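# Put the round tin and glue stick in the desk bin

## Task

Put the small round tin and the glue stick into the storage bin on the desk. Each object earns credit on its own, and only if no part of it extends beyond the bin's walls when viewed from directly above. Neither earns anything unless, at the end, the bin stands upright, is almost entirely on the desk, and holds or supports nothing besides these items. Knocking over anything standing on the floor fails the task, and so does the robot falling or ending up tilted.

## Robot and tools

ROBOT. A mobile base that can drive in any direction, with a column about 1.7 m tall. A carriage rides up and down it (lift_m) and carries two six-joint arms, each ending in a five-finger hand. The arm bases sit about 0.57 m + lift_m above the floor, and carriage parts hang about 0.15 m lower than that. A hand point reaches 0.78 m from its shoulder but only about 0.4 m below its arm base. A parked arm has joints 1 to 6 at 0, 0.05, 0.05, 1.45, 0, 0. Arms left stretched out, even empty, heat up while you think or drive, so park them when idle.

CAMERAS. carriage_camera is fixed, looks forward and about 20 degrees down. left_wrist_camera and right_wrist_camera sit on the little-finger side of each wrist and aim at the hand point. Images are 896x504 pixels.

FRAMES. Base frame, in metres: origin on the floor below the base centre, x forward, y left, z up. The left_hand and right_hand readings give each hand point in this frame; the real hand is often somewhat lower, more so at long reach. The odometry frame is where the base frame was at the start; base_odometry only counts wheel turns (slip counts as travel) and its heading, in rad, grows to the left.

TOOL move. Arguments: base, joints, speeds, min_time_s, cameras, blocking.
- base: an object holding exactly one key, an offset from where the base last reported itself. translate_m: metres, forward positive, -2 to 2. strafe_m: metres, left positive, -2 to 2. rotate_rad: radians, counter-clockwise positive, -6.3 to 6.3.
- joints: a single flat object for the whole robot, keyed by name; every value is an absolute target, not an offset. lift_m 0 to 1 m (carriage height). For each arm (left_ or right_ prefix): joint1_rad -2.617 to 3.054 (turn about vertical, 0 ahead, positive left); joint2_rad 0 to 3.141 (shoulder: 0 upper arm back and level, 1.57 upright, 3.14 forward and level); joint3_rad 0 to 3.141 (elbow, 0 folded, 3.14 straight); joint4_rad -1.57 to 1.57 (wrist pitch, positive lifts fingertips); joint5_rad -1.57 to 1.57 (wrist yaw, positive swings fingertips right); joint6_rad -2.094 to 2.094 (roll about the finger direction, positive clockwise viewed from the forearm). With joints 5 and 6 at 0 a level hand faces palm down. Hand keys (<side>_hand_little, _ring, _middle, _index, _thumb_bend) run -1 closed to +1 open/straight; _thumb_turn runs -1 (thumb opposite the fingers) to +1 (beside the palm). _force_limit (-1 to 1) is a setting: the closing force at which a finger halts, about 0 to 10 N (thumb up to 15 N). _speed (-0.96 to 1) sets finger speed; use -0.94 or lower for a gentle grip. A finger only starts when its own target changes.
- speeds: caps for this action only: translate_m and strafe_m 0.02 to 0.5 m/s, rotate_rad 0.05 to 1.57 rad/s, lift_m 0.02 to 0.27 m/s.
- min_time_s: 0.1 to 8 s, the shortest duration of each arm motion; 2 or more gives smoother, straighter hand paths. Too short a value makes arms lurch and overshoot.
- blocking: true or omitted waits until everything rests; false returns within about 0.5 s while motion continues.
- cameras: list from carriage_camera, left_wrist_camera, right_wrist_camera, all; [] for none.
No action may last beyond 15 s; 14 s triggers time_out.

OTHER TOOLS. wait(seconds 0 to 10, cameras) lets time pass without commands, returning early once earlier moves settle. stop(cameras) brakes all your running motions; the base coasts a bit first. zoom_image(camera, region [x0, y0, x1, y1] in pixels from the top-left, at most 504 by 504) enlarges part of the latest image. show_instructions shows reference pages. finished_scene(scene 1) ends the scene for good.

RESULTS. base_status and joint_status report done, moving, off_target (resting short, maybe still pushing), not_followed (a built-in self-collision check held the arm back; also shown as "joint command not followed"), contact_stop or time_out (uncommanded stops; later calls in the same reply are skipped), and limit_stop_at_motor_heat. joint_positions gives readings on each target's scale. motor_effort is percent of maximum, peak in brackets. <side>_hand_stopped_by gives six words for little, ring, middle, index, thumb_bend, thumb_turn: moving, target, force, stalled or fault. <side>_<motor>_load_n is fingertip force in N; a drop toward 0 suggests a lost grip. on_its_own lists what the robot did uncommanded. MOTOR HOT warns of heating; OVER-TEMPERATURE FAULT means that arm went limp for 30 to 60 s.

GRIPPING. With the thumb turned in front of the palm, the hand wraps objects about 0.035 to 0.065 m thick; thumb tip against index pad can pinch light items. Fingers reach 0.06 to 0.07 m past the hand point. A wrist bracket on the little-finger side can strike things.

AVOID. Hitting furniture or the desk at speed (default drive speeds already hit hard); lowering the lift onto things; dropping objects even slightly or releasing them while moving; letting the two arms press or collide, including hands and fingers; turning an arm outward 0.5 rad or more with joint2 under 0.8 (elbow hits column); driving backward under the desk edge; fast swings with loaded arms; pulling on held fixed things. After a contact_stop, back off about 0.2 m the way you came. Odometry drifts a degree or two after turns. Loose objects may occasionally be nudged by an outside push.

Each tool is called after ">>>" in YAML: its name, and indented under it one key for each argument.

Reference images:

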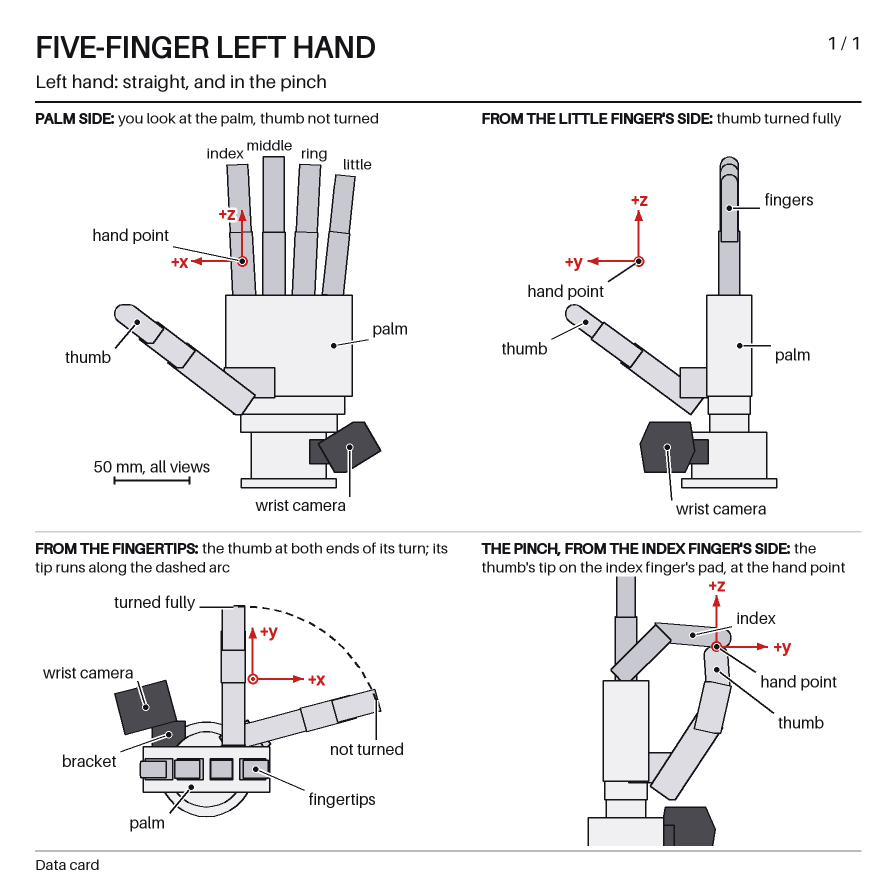

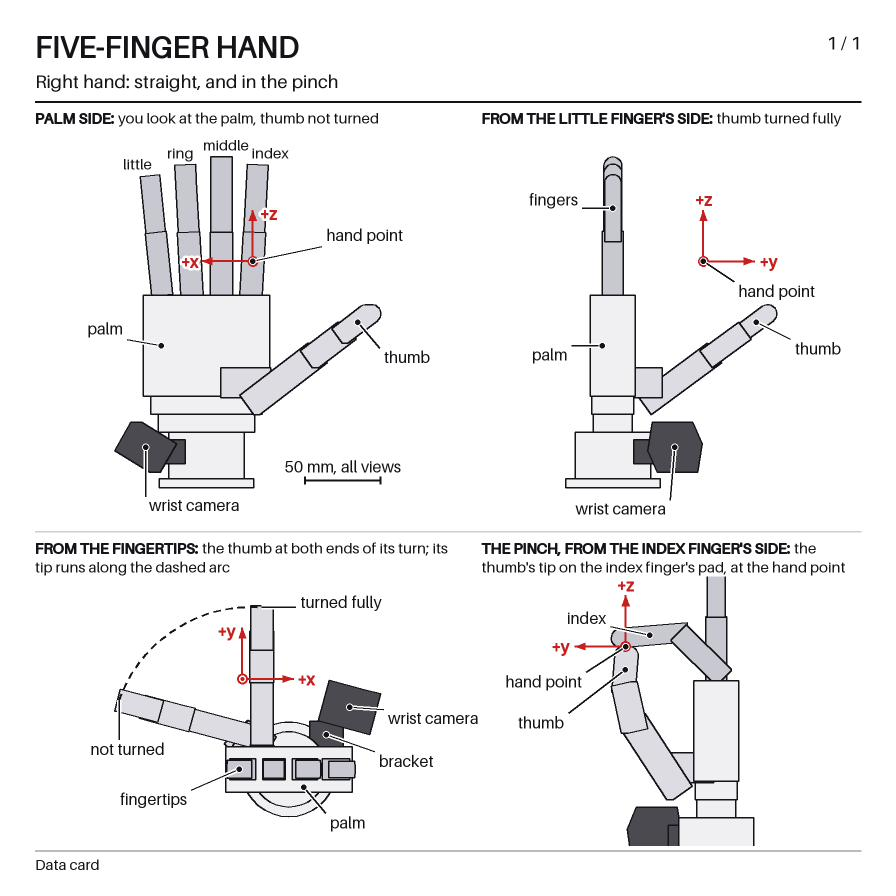

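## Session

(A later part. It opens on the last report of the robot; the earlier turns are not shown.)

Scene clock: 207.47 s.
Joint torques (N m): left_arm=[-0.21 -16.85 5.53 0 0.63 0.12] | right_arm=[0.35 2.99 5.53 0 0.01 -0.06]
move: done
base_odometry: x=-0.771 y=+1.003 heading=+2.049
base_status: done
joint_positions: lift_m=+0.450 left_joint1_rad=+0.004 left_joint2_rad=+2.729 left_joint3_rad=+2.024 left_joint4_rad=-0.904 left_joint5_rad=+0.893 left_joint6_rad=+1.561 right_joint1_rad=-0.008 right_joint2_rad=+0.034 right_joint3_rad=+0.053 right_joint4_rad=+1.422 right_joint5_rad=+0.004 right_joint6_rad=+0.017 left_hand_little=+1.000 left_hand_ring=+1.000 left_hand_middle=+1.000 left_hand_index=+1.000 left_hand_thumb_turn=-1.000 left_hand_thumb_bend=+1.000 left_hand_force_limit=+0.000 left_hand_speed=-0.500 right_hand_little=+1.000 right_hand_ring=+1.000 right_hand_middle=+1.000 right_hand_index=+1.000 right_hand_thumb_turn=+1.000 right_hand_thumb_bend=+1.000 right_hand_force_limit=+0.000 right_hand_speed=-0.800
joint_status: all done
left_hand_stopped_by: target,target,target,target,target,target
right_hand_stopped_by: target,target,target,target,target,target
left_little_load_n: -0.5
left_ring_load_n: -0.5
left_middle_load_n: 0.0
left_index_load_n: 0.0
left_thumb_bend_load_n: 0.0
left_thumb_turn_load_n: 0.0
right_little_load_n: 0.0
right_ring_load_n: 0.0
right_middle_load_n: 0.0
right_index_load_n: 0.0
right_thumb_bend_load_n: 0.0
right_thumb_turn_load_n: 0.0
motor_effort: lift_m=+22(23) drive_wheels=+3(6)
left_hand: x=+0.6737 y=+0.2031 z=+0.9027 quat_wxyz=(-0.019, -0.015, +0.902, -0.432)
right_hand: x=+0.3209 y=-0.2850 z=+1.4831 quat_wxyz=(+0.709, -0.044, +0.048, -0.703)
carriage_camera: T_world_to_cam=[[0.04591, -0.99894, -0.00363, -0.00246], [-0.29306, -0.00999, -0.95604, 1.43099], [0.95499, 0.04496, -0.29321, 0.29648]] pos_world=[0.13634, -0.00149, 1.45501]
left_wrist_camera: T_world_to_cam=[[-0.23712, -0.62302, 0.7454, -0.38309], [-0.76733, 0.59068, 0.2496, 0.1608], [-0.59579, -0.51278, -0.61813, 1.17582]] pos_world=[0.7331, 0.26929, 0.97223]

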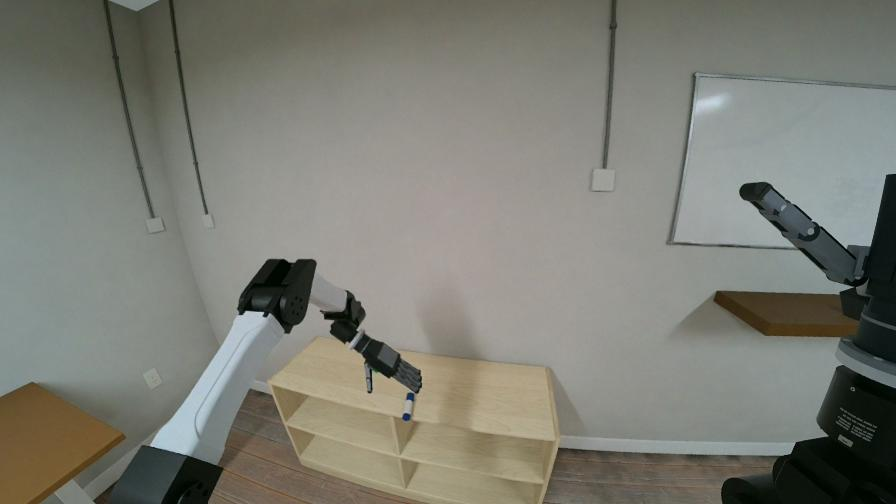

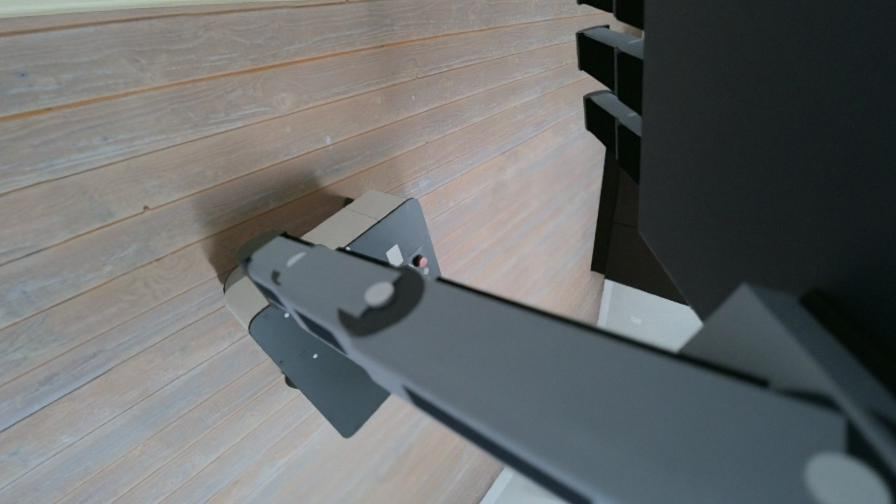

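>>> move:
  base: {"strafe_m": -0.02}
  speeds: {"strafe_m": 0.1}

>>> move:
  base: {"translate_m": 0.178}
  speeds: {"translate_m": 0.1}

>>> move:
  joints: {"lift_m": 0.32}
  speeds: {"lift_m": 0.1}
  cameras: ["carriage_camera", "left_wrist_camera"]

>>> zoom_image:
  camera: "carriage_camera"
  region: [320, 320, 480, 440]

Scene clock: 214.10 s.
Joint torques (N m): left_arm=[0.01 -16.65 5.46 0.04 0.6 0.15] | right_arm=[0.29 2.96 5.49 -0.02 0.01 -0.06]
move: done
base_odometry: x=-0.753 y=+1.012 heading=+2.050
base_status: done
joint_positions: lift_m=+0.450 left_joint1_rad=+0.000 left_joint2_rad=+2.728 left_joint3_rad=+2.024 left_joint4_rad=-0.908 left_joint5_rad=+0.896 left_joint6_rad=+1.561 right_joint1_rad=-0.008 right_joint2_rad=+0.034 right_joint3_rad=+0.053 right_joint4_rad=+1.422 right_joint5_rad=+0.004 right_joint6_rad=+0.017 left_hand_little=+1.000 left_hand_ring=+1.000 left_hand_middle=+1.000 left_hand_index=+1.000 left_hand_thumb_turn=-1.000 left_hand_thumb_bend=+1.000 left_hand_force_limit=+0.000 left_hand_speed=-0.500 right_hand_little=+1.000 right_hand_ring=+1.000 right_hand_middle=+1.000 right_hand_index=+1.000 right_hand_thumb_turn=+1.000 right_hand_thumb_bend=+1.000 right_hand_force_limit=+0.000 right_hand_speed=-0.800
joint_status: not commanded
left_hand_stopped_by: target,target,target,target,target,target
right_hand_stopped_by: target,target,target,target,target,target
left_little_load_n: 0.0
left_ring_load_n: 0.0
left_middle_load_n: 0.0
left_index_load_n: 0.0
left_thumb_bend_load_n: 0.0
left_thumb_turn_load_n: 0.0
right_little_load_n: 0.0
right_ring_load_n: 0.0
right_middle_load_n: 0.0
right_index_load_n: 0.0
right_thumb_bend_load_n: 0.0
right_thumb_turn_load_n: 0.0
motor_effort: lift_m=+22(23) drive_wheels=-5(10)
left_hand: x=+0.6727 y=+0.2009 z=+0.9037 quat_wxyz=(-0.021, -0.013, +0.901, -0.433)
right_hand: x=+0.3209 y=-0.2850 z=+1.4831 quat_wxyz=(+0.709, -0.044, +0.048, -0.703)
pictures: none

Scene clock: 216.57 s.
Joint torques (N m): left_arm=[0.06 -16.69 5.48 0.05 0.6 0.14] | right_arm=[0.32 2.99 5.56 0.01 0 -0.06]
move: done
base_odometry: x=-0.835 y=+1.170 heading=+2.050
base_status: done
joint_positions: lift_m=+0.450 left_joint1_rad=+0.000 left_joint2_rad=+2.727 left_joint3_rad=+2.024 left_joint4_rad=-0.911 left_joint5_rad=+0.896 left_joint6_rad=+1.561 right_joint1_rad=-0.008 right_joint2_rad=+0.034 right_joint3_rad=+0.053 right_joint4_rad=+1.421 right_joint5_rad=+0.004 right_joint6_rad=+0.017 left_hand_little=+1.000 left_hand_ring=+1.000 left_hand_middle=+1.000 left_hand_index=+1.000 left_hand_thumb_turn=-1.000 left_hand_thumb_bend=+1.000 left_hand_force_limit=+0.000 left_hand_speed=-0.500 right_hand_little=+1.000 right_hand_ring=+1.000 right_hand_middle=+1.000 right_hand_index=+1.000 right_hand_thumb_turn=+1.000 right_hand_thumb_bend=+1.000 right_hand_force_limit=+0.000 right_hand_speed=-0.800
joint_status: not commanded
left_hand_stopped_by: target,target,target,target,target,target
right_hand_stopped_by: target,target,target,target,target,target
left_little_load_n: 0.0
left_ring_load_n: 0.0
left_middle_load_n: -0.5
left_index_load_n: 0.0
left_thumb_bend_load_n: 0.0
left_thumb_turn_load_n: 0.0
right_little_load_n: 0.0
right_ring_load_n: 0.0
right_middle_load_n: 0.0
right_index_load_n: 0.5
right_thumb_bend_load_n: 0.0
right_thumb_turn_load_n: 0.0
motor_effort: lift_m=+23(23) drive_wheels=-3(10)
left_hand: x=+0.6721 y=+0.2009 z=+0.9041 quat_wxyz=(-0.022, -0.014, +0.901, -0.433)
right_hand: x=+0.3213 y=-0.2850 z=+1.4830 quat_wxyz=(+0.709, -0.044, +0.048, -0.703)
pictures: none

Scene clock: 218.23 s.
Joint torques (N m): left_arm=[0.03 -15.77 5.01 0.08 0.57 0.13] | right_arm=[0.34 2.93 5.55 0.04 0 -0.06]
move: done
base_odometry: x=-0.835 y=+1.170 heading=+2.050
base_status: not commanded
joint_positions: lift_m=+0.320 left_joint1_rad=+0.000 left_joint2_rad=+2.717 left_joint3_rad=+2.030 left_joint4_rad=-0.914 left_joint5_rad=+0.898 left_joint6_rad=+1.561 right_joint1_rad=-0.008 right_joint2_rad=+0.034 right_joint3_rad=+0.053 right_joint4_rad=+1.421 right_joint5_rad=+0.004 right_joint6_rad=+0.017 left_hand_little=+1.000 left_hand_ring=+1.000 left_hand_middle=+1.000 left_hand_index=+1.000 left_hand_thumb_turn=-1.000 left_hand_thumb_bend=+1.000 left_hand_force_limit=+0.000 left_hand_speed=-0.500 right_hand_little=+1.000 right_hand_ring=+1.000 right_hand_middle=+1.000 right_hand_index=+1.000 right_hand_thumb_turn=+1.000 right_hand_thumb_bend=+1.000 right_hand_force_limit=+0.000 right_hand_speed=-0.800
joint_status: all done
left_hand_stopped_by: target,target,target,target,target,target
right_hand_stopped_by: target,target,target,target,target,target
left_little_load_n: 0.0
left_ring_load_n: 0.0
left_middle_load_n: 0.0
left_index_load_n: 0.0
left_thumb_bend_load_n: 0.5
left_thumb_turn_load_n: 0.0
right_little_load_n: 0.0
right_ring_load_n: 0.0
right_middle_load_n: 0.0
right_index_load_n: 0.0
right_thumb_bend_load_n: 0.0
right_thumb_turn_load_n: 0.0
motor_effort: lift_m=+24(26) drive_wheels=-2(3)
left_hand: x=+0.6761 y=+0.2006 z=+0.7797 quat_wxyz=(-0.016, -0.011, +0.901, -0.434)
right_hand: x=+0.3212 y=-0.2850 z=+1.3529 quat_wxyz=(+0.709, -0.044, +0.048, -0.703)
carriage_camera: T_world_to_cam=[[0.04591, -0.99894, -0.00363, -0.00294], [-0.29306, -0.00999, -0.95604, 1.30651], [0.95499, 0.04496, -0.29321, 0.25831]] pos_world=[0.13634, -0.00149, 1.32481]
left_wrist_camera: T_world_to_cam=[[-0.24591, -0.61879, 0.74607, -0.28786], [-0.76736, 0.59453, 0.24018, 0.2014], [-0.59218, -0.51345, -0.62104, 1.09989]] pos_world=[0.7351, 0.26687, 0.84947]

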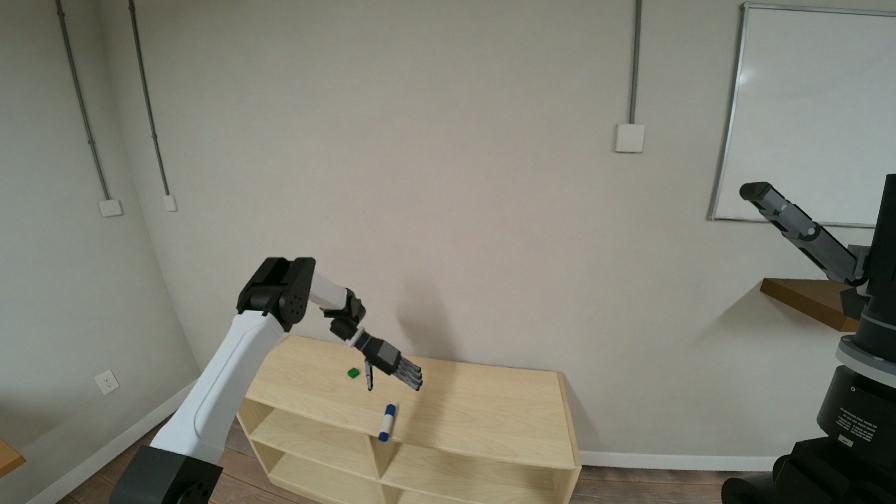

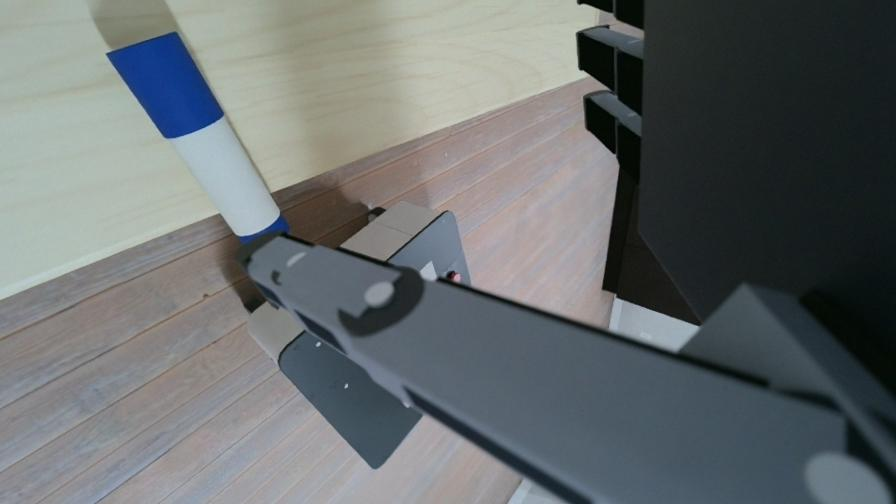

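Scaled by 3.150 from the camera's image (finer frame: 1280x720).

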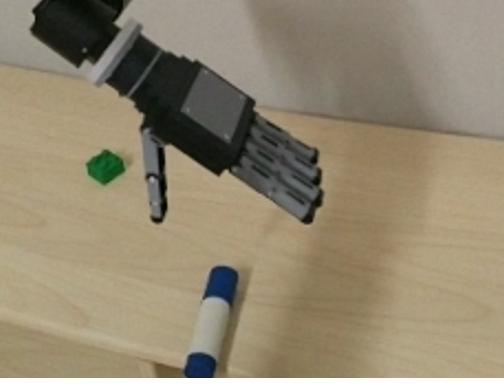

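>>> move:
  joints: {"lift_m": 0.26}
  speeds: {"lift_m": 0.1}
  cameras: ["carriage_camera", "left_wrist_camera"]

>>> zoom_image:
  camera: "carriage_camera"
  region: [320, 320, 480, 440]

Scene clock: 224.47 s.
Joint torques (N m): left_arm=[0.09 -15.34 4.98 0.14 0.56 0.14] | right_arm=[0.31 2.97 5.44 0 0.01 -0.06]
move: done
base_odometry: x=-0.835 y=+1.170 heading=+2.050
base_status: not commanded
joint_positions: lift_m=+0.260 left_joint1_rad=+0.000 left_joint2_rad=+2.712 left_joint3_rad=+2.031 left_joint4_rad=-0.915 left_joint5_rad=+0.899 left_joint6_rad=+1.561 right_joint1_rad=-0.008 right_joint2_rad=+0.034 right_joint3_rad=+0.053 right_joint4_rad=+1.422 right_joint5_rad=+0.004 right_joint6_rad=+0.017 left_hand_little=+1.000 left_hand_ring=+1.000 left_hand_middle=+1.000 left_hand_index=+1.000 left_hand_thumb_turn=-1.000 left_hand_thumb_bend=+1.000 left_hand_force_limit=+0.000 left_hand_speed=-0.500 right_hand_little=+1.000 right_hand_ring=+1.000 right_hand_middle=+1.000 right_hand_index=+1.000 right_hand_thumb_turn=+1.000 right_hand_thumb_bend=+1.000 right_hand_force_limit=+0.000 right_hand_speed=-0.800
joint_status: all done
left_hand_stopped_by: target,target,target,target,target,target
right_hand_stopped_by: target,target,target,target,target,target
left_little_load_n: 0.0
left_ring_load_n: 0.0
left_middle_load_n: 0.0
left_index_load_n: 0.0
left_thumb_bend_load_n: 0.0
left_thumb_turn_load_n: 0.0
right_little_load_n: 0.0
right_ring_load_n: 0.0
right_middle_load_n: -0.5
right_index_load_n: 0.0
right_thumb_bend_load_n: 0.0
right_thumb_turn_load_n: 0.0
motor_effort: lift_m=+24(27) drive_wheels=-2(3)
left_hand: x=+0.6775 y=+0.2004 z=+0.7223 quat_wxyz=(-0.014, -0.010, +0.901, -0.434)
right_hand: x=+0.3209 y=-0.2850 z=+1.2930 quat_wxyz=(+0.709, -0.044, +0.048, -0.703)
carriage_camera: T_world_to_cam=[[0.04591, -0.99894, -0.00363, -0.00315], [-0.29306, -0.00999, -0.95604, 1.24915], [0.95499, 0.04496, -0.29321, 0.24071]] pos_world=[0.13634, -0.00149, 1.26481]
left_wrist_camera: T_world_to_cam=[[-0.24956, -0.61786, 0.74563, -0.24222], [-0.76853, 0.59483, 0.23567, 0.22032], [-0.58913, -0.51423, -0.62329, 1.06467]] pos_world=[0.7361, 0.26677, 0.79228]

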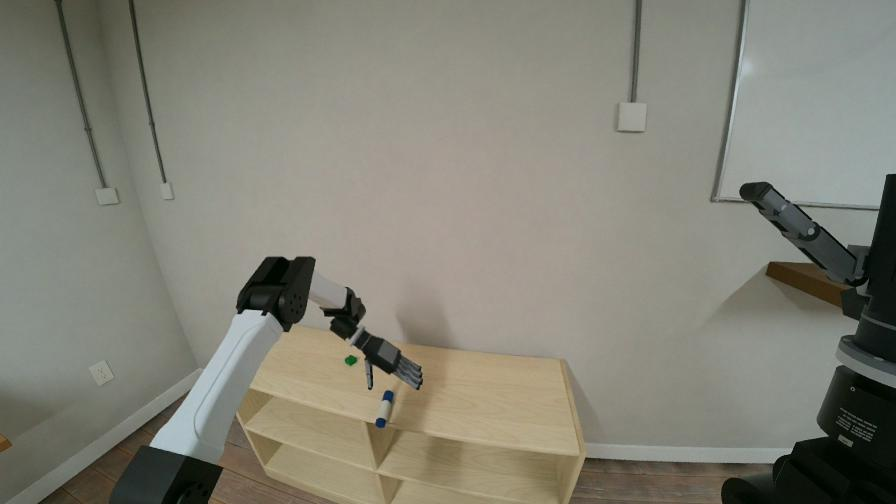

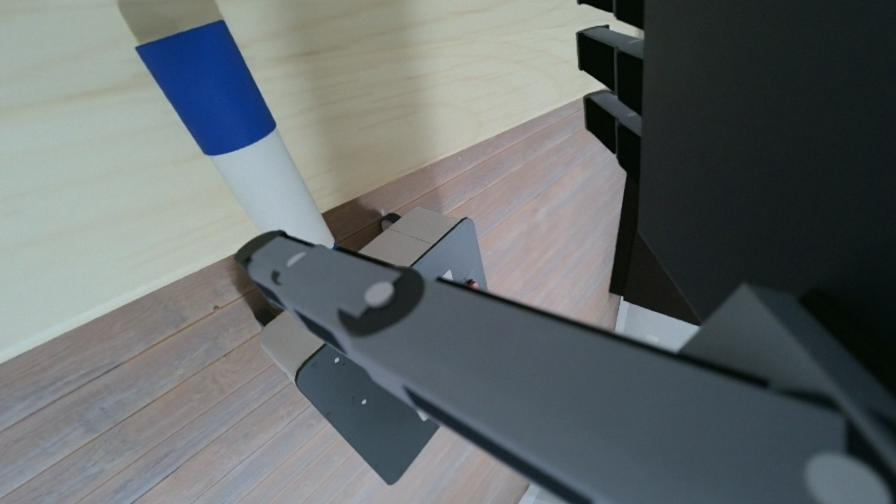

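Scaled by 3.150 from the camera's image (finer frame: 1280x720).

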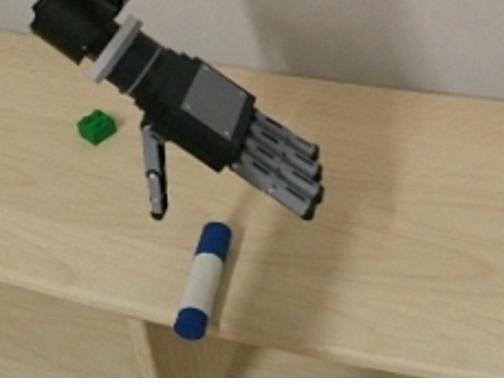

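>>> move:
  joints: {"lift_m": 0.17}
  speeds: {"lift_m": 0.08}
  cameras: ["carriage_camera", "left_wrist_camera"]

>>> zoom_image:
  camera: "carriage_camera"
  region: [320, 320, 480, 440]

Scene clock: 233.77 s.
Joint torques (N m): left_arm=[-0.01 -14.8 4.83 0.18 0.52 0.13] | right_arm=[0.34 2.96 5.5 0 0.01 -0.06]
move: done
base_odometry: x=-0.835 y=+1.170 heading=+2.050
base_status: not commanded
joint_positions: lift_m=+0.170 left_joint1_rad=+0.001 left_joint2_rad=+2.707 left_joint3_rad=+2.033 left_joint4_rad=-0.920 left_joint5_rad=+0.903 left_joint6_rad=+1.561 right_joint1_rad=-0.008 right_joint2_rad=+0.034 right_joint3_rad=+0.053 right_joint4_rad=+1.423 right_joint5_rad=+0.004 right_joint6_rad=+0.017 left_hand_little=+1.000 left_hand_ring=+1.000 left_hand_middle=+1.000 left_hand_index=+1.000 left_hand_thumb_turn=-1.000 left_hand_thumb_bend=+1.000 left_hand_force_limit=+0.000 left_hand_speed=-0.500 right_hand_little=+1.000 right_hand_ring=+1.000 right_hand_middle=+1.000 right_hand_index=+1.000 right_hand_thumb_turn=+1.000 right_hand_thumb_bend=+1.000 right_hand_force_limit=+0.000 right_hand_speed=-0.800
joint_status: all done
left_hand_stopped_by: target,target,target,target,target,target
right_hand_stopped_by: target,target,target,target,target,target
left_little_load_n: 0.0
left_ring_load_n: 0.0
left_middle_load_n: 0.0
left_index_load_n: 0.0
left_thumb_bend_load_n: 0.0
left_thumb_turn_load_n: -0.5
right_little_load_n: 0.0
right_ring_load_n: 0.0
right_middle_load_n: 0.0
right_index_load_n: 0.0
right_thumb_bend_load_n: 0.0
right_thumb_turn_load_n: 0.0
motor_effort: lift_m=+23(24) drive_wheels=-2(3)
left_hand: x=+0.6786 y=+0.2001 z=+0.6360 quat_wxyz=(-0.012, -0.010, +0.900, -0.436)
right_hand: x=+0.3206 y=-0.2850 z=+1.2032 quat_wxyz=(+0.709, -0.043, +0.047, -0.703)
carriage_camera: T_world_to_cam=[[0.04591, -0.99894, -0.00363, -0.00348], [-0.29306, -0.00999, -0.95604, 1.1632], [0.95499, 0.04496, -0.29321, 0.21435]] pos_world=[0.13634, -0.00149, 1.17491]
left_wrist_camera: T_world_to_cam=[[-0.25162, -0.61529, 0.74707, -0.17777], [-0.76985, 0.59504, 0.23078, 0.24573], [-0.58654, -0.51706, -0.6234, 1.01028]] pos_world=[0.73701, 0.26677, 0.7059]

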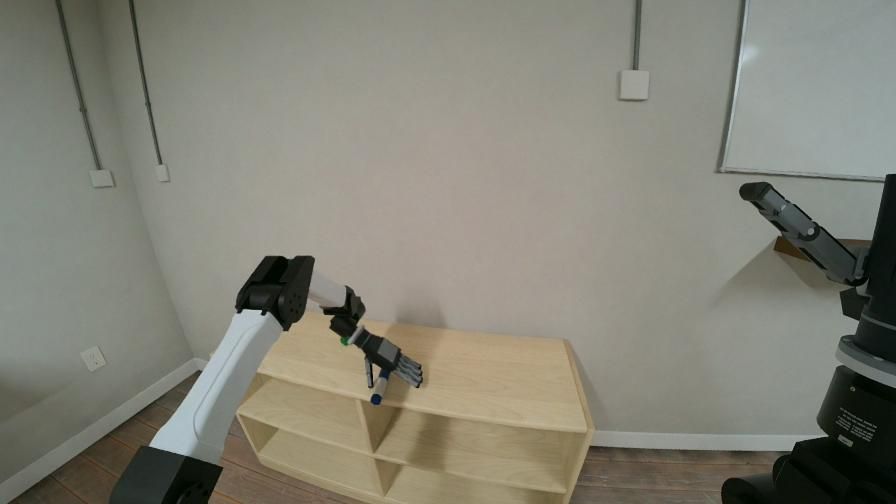

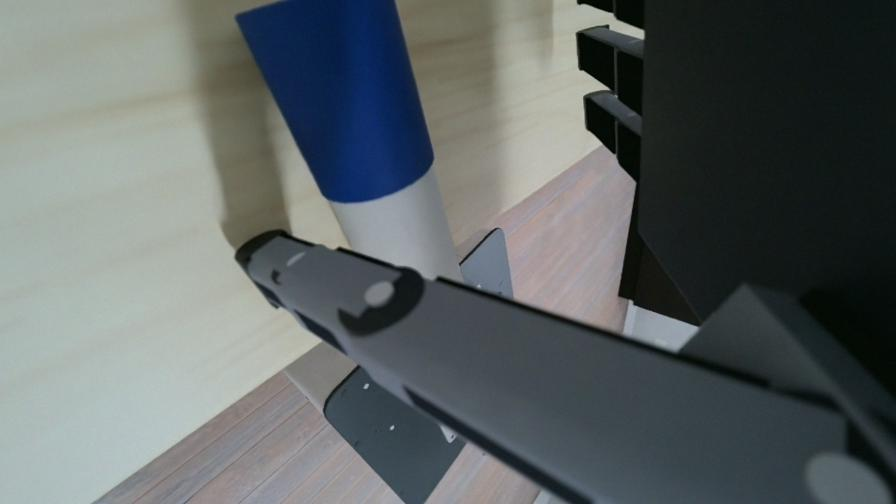

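Scaled by 3.150 from the camera's image (finer frame: 1280x720).

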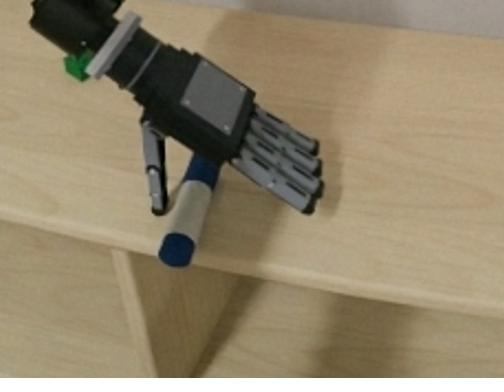

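>>> move:
  joints: {"lift_m": 0.162}
  speeds: {"lift_m": 0.04}

>>> move:
  joints: {"left_hand_speed": -0.88, "left_hand_force_limit": -0.5, "left_hand_index": 0.1, "left_hand_middle": 0.1, "left_hand_thumb_bend": 0.6}
  cameras: ["carriage_camera", "left_wrist_camera"]

>>> zoom_image:
  camera: "carriage_camera"
  region: [320, 320, 480, 440]

Scene clock: 241.60 s.
Joint torques (N m): left_arm=[-0.03 -13.67 4.56 0.33 0.5 0.14] | right_arm=[0.31 3 5.49 0 0.01 -0.06]
move: done
base_odometry: x=-0.835 y=+1.170 heading=+2.050
base_status: not commanded
joint_positions: lift_m=+0.162 left_joint1_rad=+0.001 left_joint2_rad=+2.694 left_joint3_rad=+2.037 left_joint4_rad=-0.937 left_joint5_rad=+0.906 left_joint6_rad=+1.561 right_joint1_rad=-0.008 right_joint2_rad=+0.034 right_joint3_rad=+0.053 right_joint4_rad=+1.423 right_joint5_rad=+0.004 right_joint6_rad=+0.017 left_hand_little=+1.000 left_hand_ring=+1.000 left_hand_middle=+1.000 left_hand_index=+1.000 left_hand_thumb_turn=-1.000 left_hand_thumb_bend=+1.000 left_hand_force_limit=+0.000 left_hand_speed=-0.500 right_hand_little=+1.000 right_hand_ring=+1.000 right_hand_middle=+1.000 right_hand_index=+1.000 right_hand_thumb_turn=+1.000 right_hand_thumb_bend=+1.000 right_hand_force_limit=+0.000 right_hand_speed=-0.800
joint_status: all done
left_hand_stopped_by: target,target,target,target,target,target
right_hand_stopped_by: target,target,target,target,target,target
left_little_load_n: 0.0
left_ring_load_n: -0.5
left_middle_load_n: 0.0
left_index_load_n: 0.0
left_thumb_bend_load_n: 0.5
left_thumb_turn_load_n: 1.0
right_little_load_n: 0.0
right_ring_load_n: 0.0
right_middle_load_n: 0.0
right_index_load_n: -0.5
right_thumb_bend_load_n: 0.0
right_thumb_turn_load_n: 0.0
motor_effort: lift_m=+23(23) drive_wheels=+1(2)
left_hand: x=+0.6788 y=+0.1997 z=+0.6351 quat_wxyz=(-0.012, -0.010, +0.899, -0.437)
right_hand: x=+0.3206 y=-0.2850 z=+1.1953 quat_wxyz=(+0.709, -0.043, +0.047, -0.703)
pictures: none

Scene clock: 244.77 s.
Joint torques (N m): left_arm=[0.05 -13.75 4.64 0.31 -0.05 0.16] | right_arm=[0.31 2.97 5.52 -0.01 0.01 -0.06]
move: done
base_odometry: x=-0.835 y=+1.170 heading=+2.050
base_status: not commanded
joint_positions: lift_m=+0.162 left_joint1_rad=+0.000 left_joint2_rad=+2.694 left_joint3_rad=+2.037 left_joint4_rad=-0.933 left_joint5_rad=+0.955 left_joint6_rad=+1.561 right_joint1_rad=-0.008 right_joint2_rad=+0.034 right_joint3_rad=+0.053 right_joint4_rad=+1.423 right_joint5_rad=+0.004 right_joint6_rad=+0.017 left_hand_little=+1.000 left_hand_ring=+1.000 left_hand_middle=+0.100 left_hand_index=+0.100 left_hand_thumb_turn=-1.000 left_hand_thumb_bend=+0.600 left_hand_force_limit=-0.500 left_hand_speed=-0.880 right_hand_little=+1.000 right_hand_ring=+1.000 right_hand_middle=+1.000 right_hand_index=+1.000 right_hand_thumb_turn=+1.000 right_hand_thumb_bend=+1.000 right_hand_force_limit=+0.000 right_hand_speed=-0.800
joint_status: all done
left_hand_stopped_by: target,target,target,target,target,target
right_hand_stopped_by: target,target,target,target,target,target
left_little_load_n: 0.0
left_ring_load_n: 0.0
left_middle_load_n: 1.0
left_index_load_n: 0.0
left_thumb_bend_load_n: 0.0
left_thumb_turn_load_n: 0.0
right_little_load_n: 0.0
right_ring_load_n: 0.0
right_middle_load_n: -0.5
right_index_load_n: 0.0
right_thumb_bend_load_n: 0.0
right_thumb_turn_load_n: 0.0
motor_effort: lift_m=+23(23) drive_wheels=+0(1)
left_hand: x=+0.6797 y=+0.1913 z=+0.6410 quat_wxyz=(-0.011, -0.009, +0.888, -0.460)
right_hand: x=+0.3206 y=-0.2850 z=+1.1953 quat_wxyz=(+0.709, -0.043, +0.047, -0.703)
carriage_camera: T_world_to_cam=[[0.04591, -0.99894, -0.00363, -0.00351], [-0.29306, -0.00999, -0.95604, 1.15555], [0.95499, 0.04496, -0.29321, 0.21201]] pos_world=[0.13634, -0.00149, 1.16691]
left_wrist_camera: T_world_to_cam=[[-0.25347, -0.57532, 0.77766, -0.21268], [-0.77091, 0.60575, 0.19687, 0.27103], [-0.58433, -0.54961, -0.59706, 0.99735]] pos_world=[0.73781, 0.26161, 0.70751]

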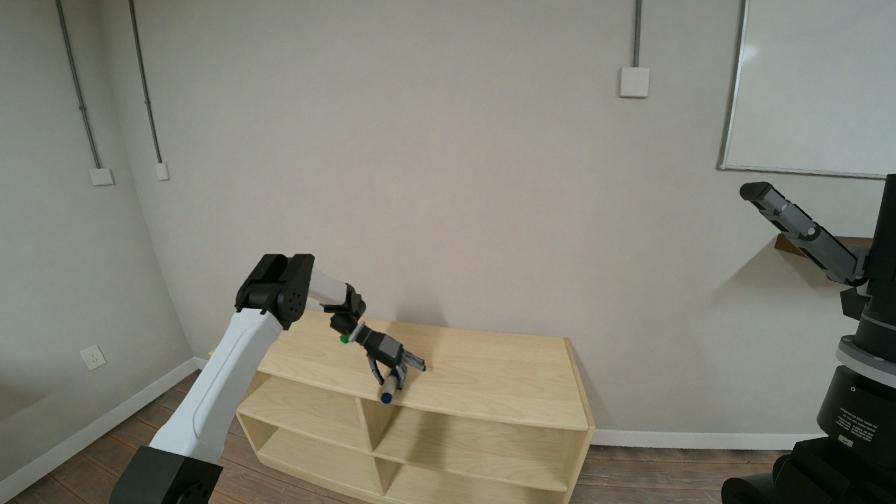

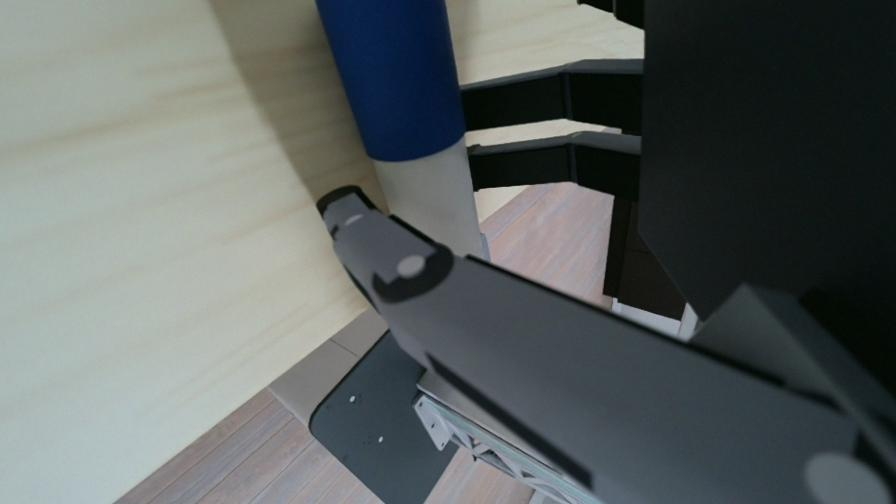

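Scaled by 3.150 from the camera's image (finer frame: 1280x720).

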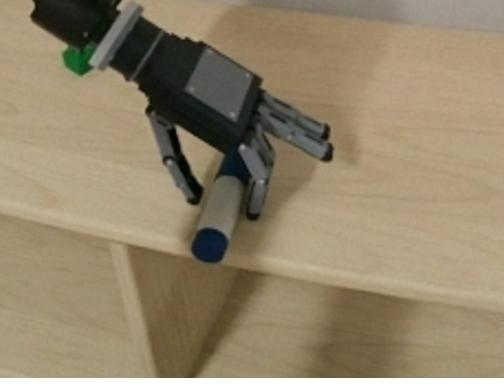

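>>> move:
  joints: {"lift_m": 0.173}
  speeds: {"lift_m": 0.06}

>>> move:
  joints: {"left_hand_speed": -0.9, "left_hand_force_limit": -0.4, "left_hand_index": -0.6, "left_hand_middle": -0.6, "left_hand_thumb_bend": -0.3}
  cameras: ["carriage_camera", "left_wrist_camera"]

>>> zoom_image:
  camera: "carriage_camera"
  region: [320, 320, 480, 440]

Scene clock: 248.47 s.
Joint torques (N m): left_arm=[0.03 -13.7 4.48 0.25 0.42 0.13] | right_arm=[0.31 2.95 5.55 -0.01 0 -0.06]
move: done
base_odometry: x=-0.835 y=+1.170 heading=+2.050
base_status: not commanded
joint_positions: lift_m=+0.173 left_joint1_rad=+0.000 left_joint2_rad=+2.694 left_joint3_rad=+2.037 left_joint4_rad=-0.927 left_joint5_rad=+0.911 left_joint6_rad=+1.561 right_joint1_rad=-0.008 right_joint2_rad=+0.034 right_joint3_rad=+0.053 right_joint4_rad=+1.423 right_joint5_rad=+0.004 right_joint6_rad=+0.017 left_hand_little=+1.000 left_hand_ring=+1.000 left_hand_middle=+0.100 left_hand_index=+0.100 left_hand_thumb_turn=-1.000 left_hand_thumb_bend=+0.600 left_hand_force_limit=-0.500 left_hand_speed=-0.880 right_hand_little=+1.000 right_hand_ring=+1.000 right_hand_middle=+1.000 right_hand_index=+1.000 right_hand_thumb_turn=+1.000 right_hand_thumb_bend=+1.000 right_hand_force_limit=+0.000 right_hand_speed=-0.800
joint_status: all done
left_hand_stopped_by: target,target,target,target,target,target
right_hand_stopped_by: target,target,target,target,target,target
left_little_load_n: 0.0
left_ring_load_n: 0.0
left_middle_load_n: 0.0
left_index_load_n: 0.0
left_thumb_bend_load_n: 0.0
left_thumb_turn_load_n: 0.0
right_little_load_n: 0.0
right_ring_load_n: 0.0
right_middle_load_n: 0.0
right_index_load_n: 0.0
right_thumb_bend_load_n: 0.0
right_thumb_turn_load_n: 0.0
motor_effort: lift_m=+23(26) drive_wheels=+0(2)
left_hand: x=+0.6811 y=+0.1986 z=+0.6465 quat_wxyz=(-0.008, -0.007, +0.898, -0.440)
right_hand: x=+0.3206 y=-0.2850 z=+1.2063 quat_wxyz=(+0.709, -0.043, +0.047, -0.703)
pictures: none

Scene clock: 252.30 s.
Joint torques (N m): left_arm=[0.01 -13.72 4.59 0.25 0.43 0.13] | right_arm=[0.32 2.97 5.52 -0.01 0.01 -0.06]
move: off_target
base_odometry: x=-0.835 y=+1.170 heading=+2.050
base_status: not commanded
joint_positions: lift_m=+0.173 left_joint1_rad=+0.000 left_joint2_rad=+2.694 left_joint3_rad=+2.037 left_joint4_rad=-0.927 left_joint5_rad=+0.910 left_joint6_rad=+1.561 right_joint1_rad=-0.008 right_joint2_rad=+0.034 right_joint3_rad=+0.053 right_joint4_rad=+1.423 right_joint5_rad=+0.004 right_joint6_rad=+0.017 left_hand_little=+1.000 left_hand_ring=+1.000 left_hand_middle=-0.047 left_hand_index=-0.103 left_hand_thumb_turn=-1.000 left_hand_thumb_bend=+0.522 left_hand_force_limit=-0.400 left_hand_speed=-0.900 right_hand_little=+1.000 right_hand_ring=+1.000 right_hand_middle=+1.000 right_hand_index=+1.000 right_hand_thumb_turn=+1.000 right_hand_thumb_bend=+1.000 right_hand_force_limit=+0.000 right_hand_speed=-0.800
joint_status: left_hand_middle off_target (ended at -0.047, target -0.600); left_hand_index off_target (ended at -0.103, target -0.600); left_hand_thumb_bend off_target (ended at +0.522, target -0.300); the others done
left_hand_stopped_by: target,target,force,force,force,target
right_hand_stopped_by: target,target,target,target,target,target
left_little_load_n: 0.0
left_ring_load_n: 0.0
left_middle_load_n: 3.5
left_index_load_n: 3.5
left_thumb_bend_load_n: 6.5
left_thumb_turn_load_n: 0.0
right_little_load_n: 0.0
right_ring_load_n: 0.5
right_middle_load_n: 0.0
right_index_load_n: 0.0
right_thumb_bend_load_n: 0.0
right_thumb_turn_load_n: 0.0
motor_effort: lift_m=+23(23) drive_wheels=+0(1)
left_hand: x=+0.6811 y=+0.1988 z=+0.6463 quat_wxyz=(-0.008, -0.007, +0.898, -0.439)
right_hand: x=+0.3206 y=-0.2850 z=+1.2063 quat_wxyz=(+0.709, -0.043, +0.047, -0.703)
carriage_camera: T_world_to_cam=[[0.04591, -0.99894, -0.00363, -0.00347], [-0.29306, -0.00999, -0.95604, 1.16607], [0.95499, 0.04496, -0.29321, 0.21523]] pos_world=[0.13634, -0.00149, 1.17791]
left_wrist_camera: T_world_to_cam=[[-0.25857, -0.60979, 0.74919, -0.1834], [-0.77177, 0.59685, 0.21943, 0.25429], [-0.58096, -0.52146, -0.62494, 1.01553]] pos_world=[0.73882, 0.26596, 0.71625]

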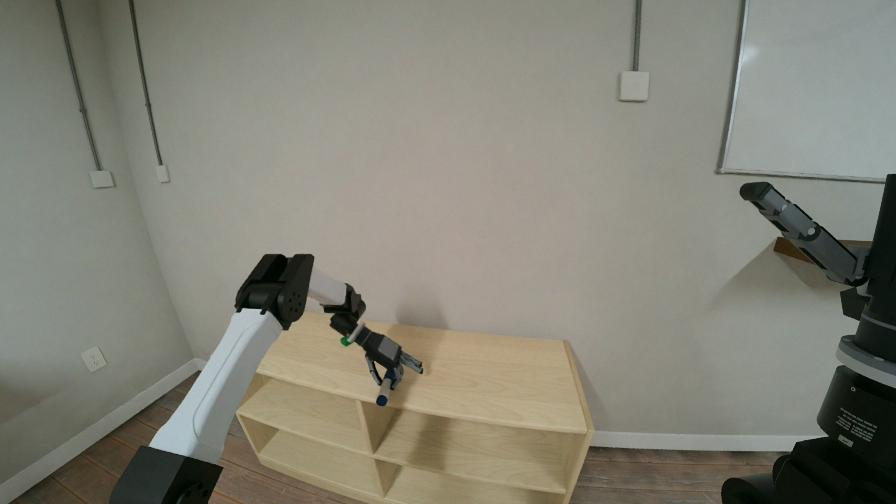

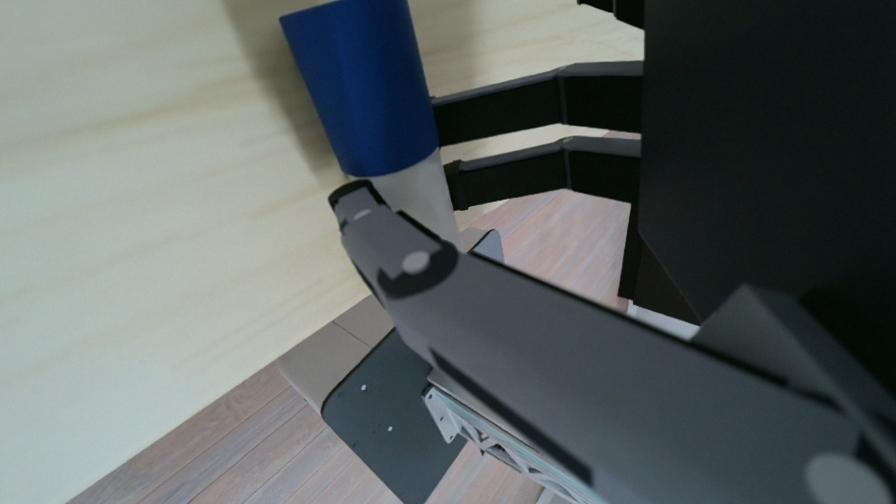

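Scaled by 3.150 from the camera's image (finer frame: 1280x720).

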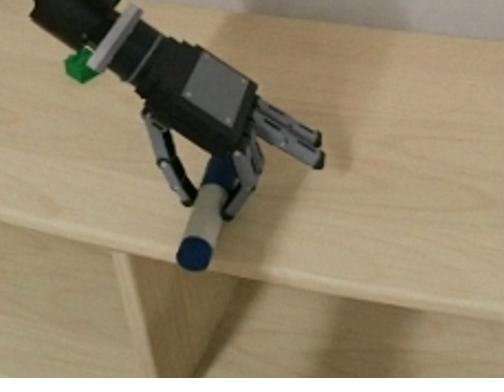

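>>> move:
  joints: {"left_hand_speed": -0.9, "left_hand_force_limit": 0.0, "left_hand_index": -0.7, "left_hand_middle": -0.7, "left_hand_thumb_bend": -0.4}

>>> move:
  joints: {"lift_m": 0.23}
  speeds: {"lift_m": 0.05}
  cameras: ["carriage_camera", "left_wrist_camera"]

>>> zoom_image:
  camera: "carriage_camera"
  region: [320, 320, 480, 440]

Scene clock: 255.63 s.
Joint torques (N m): left_arm=[0.06 -13.76 4.59 0.26 0.43 0.15] | right_arm=[0.32 2.97 5.5 -0.01 0 -0.06]
move: off_target
base_odometry: x=-0.835 y=+1.170 heading=+2.050
base_status: not commanded
joint_positions: lift_m=+0.173 left_joint1_rad=+0.000 left_joint2_rad=+2.694 left_joint3_rad=+2.037 left_joint4_rad=-0.927 left_joint5_rad=+0.910 left_joint6_rad=+1.561 right_joint1_rad=-0.008 right_joint2_rad=+0.034 right_joint3_rad=+0.053 right_joint4_rad=+1.423 right_joint5_rad=+0.004 right_joint6_rad=+0.017 left_hand_little=+1.000 left_hand_ring=+1.000 left_hand_middle=-0.063 left_hand_index=-0.119 left_hand_thumb_turn=-1.000 left_hand_thumb_bend=+0.522 left_hand_force_limit=+0.000 left_hand_speed=-0.900 right_hand_little=+1.000 right_hand_ring=+1.000 right_hand_middle=+1.000 right_hand_index=+1.000 right_hand_thumb_turn=+1.000 right_hand_thumb_bend=+1.000 right_hand_force_limit=+0.000 right_hand_speed=-0.800
joint_status: left_hand_middle off_target (ended at -0.063, target -0.700); left_hand_index off_target (ended at -0.119, target -0.700); left_hand_thumb_bend off_target (ended at +0.522, target -0.400); the others done
left_hand_stopped_by: target,target,force,force,force,target
right_hand_stopped_by: target,target,target,target,target,target
left_little_load_n: 0.0
left_ring_load_n: 0.0
left_middle_load_n: 6.0
left_index_load_n: 5.5
left_thumb_bend_load_n: 11.5
left_thumb_turn_load_n: 0.5
right_little_load_n: 0.0
right_ring_load_n: 0.0
right_middle_load_n: 0.0
right_index_load_n: 0.0
right_thumb_bend_load_n: 0.0
right_thumb_turn_load_n: -0.5
motor_effort: lift_m=+23(23) drive_wheels=+0(1)
left_hand: x=+0.6811 y=+0.1988 z=+0.6463 quat_wxyz=(-0.008, -0.007, +0.898, -0.439)
right_hand: x=+0.3206 y=-0.2850 z=+1.2063 quat_wxyz=(+0.709, -0.043, +0.047, -0.703)
pictures: none

Scene clock: 257.10 s.
Joint torques (N m): left_arm=[0.03 -13.67 4.6 0.2 0.51 0.14] | right_arm=[0.31 2.96 5.48 -0.06 0.01 -0.06]
move: done
base_odometry: x=-0.835 y=+1.170 heading=+2.050
base_status: not commanded
joint_positions: lift_m=+0.230 left_joint1_rad=+0.000 left_joint2_rad=+2.694 left_joint3_rad=+2.037 left_joint4_rad=-0.923 left_joint5_rad=+0.902 left_joint6_rad=+1.561 right_joint1_rad=-0.008 right_joint2_rad=+0.034 right_joint3_rad=+0.053 right_joint4_rad=+1.423 right_joint5_rad=+0.004 right_joint6_rad=+0.017 left_hand_little=+1.000 left_hand_ring=+1.000 left_hand_middle=-0.063 left_hand_index=-0.119 left_hand_thumb_turn=-1.000 left_hand_thumb_bend=+0.522 left_hand_force_limit=+0.000 left_hand_speed=-0.900 right_hand_little=+1.000 right_hand_ring=+1.000 right_hand_middle=+1.000 right_hand_index=+1.000 right_hand_thumb_turn=+1.000 right_hand_thumb_bend=+1.000 right_hand_force_limit=+0.000 right_hand_speed=-0.800
joint_status: all done
left_hand_stopped_by: target,target,force,force,force,target
right_hand_stopped_by: target,target,target,target,target,target
left_little_load_n: 0.0
left_ring_load_n: -0.5
left_middle_load_n: 6.0
left_index_load_n: 5.5
left_thumb_bend_load_n: 12.0
left_thumb_turn_load_n: 0.0
right_little_load_n: 0.0
right_ring_load_n: 0.0
right_middle_load_n: 0.0
right_index_load_n: 0.0
right_thumb_bend_load_n: 0.0
right_thumb_turn_load_n: 0.0
motor_effort: lift_m=+23(27) drive_wheels=+0(2)
left_hand: x=+0.6821 y=+0.2001 z=+0.7023 quat_wxyz=(-0.006, -0.006, +0.900, -0.436)
right_hand: x=+0.3206 y=-0.2850 z=+1.2633 quat_wxyz=(+0.709, -0.043, +0.047, -0.703)
carriage_camera: T_world_to_cam=[[0.04591, -0.99894, -0.00363, -0.00326], [-0.29306, -0.00999, -0.95604, 1.22056], [0.95499, 0.04496, -0.29321, 0.23195]] pos_world=[0.13634, -0.00149, 1.23491]
left_wrist_camera: T_world_to_cam=[[-0.26181, -0.61574, 0.74319, -0.2167], [-0.77262, 0.59518, 0.22094, 0.24186], [-0.57837, -0.51636, -0.63155, 1.05363]] pos_world=[0.73952, 0.26667, 0.77303]

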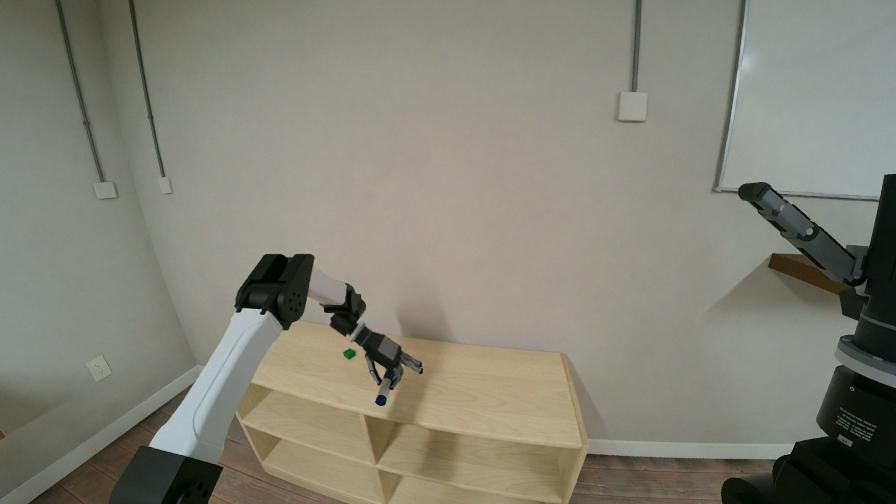

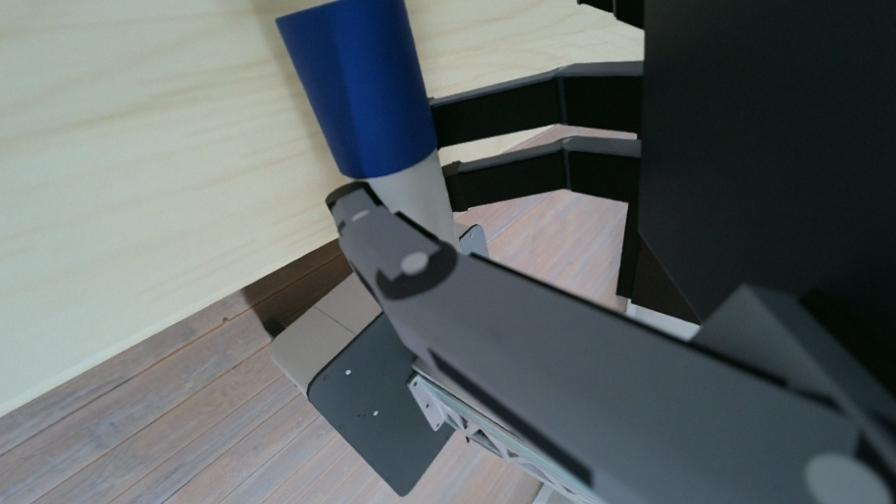

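Scaled by 3.150 from the camera's image (finer frame: 1280x720).

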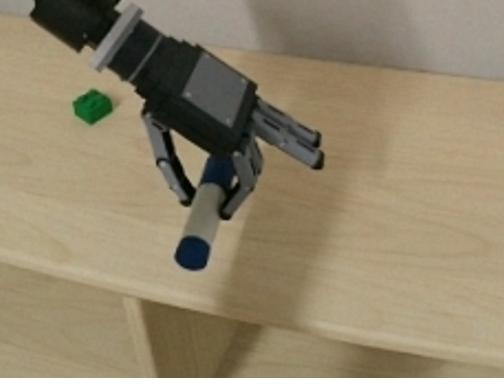

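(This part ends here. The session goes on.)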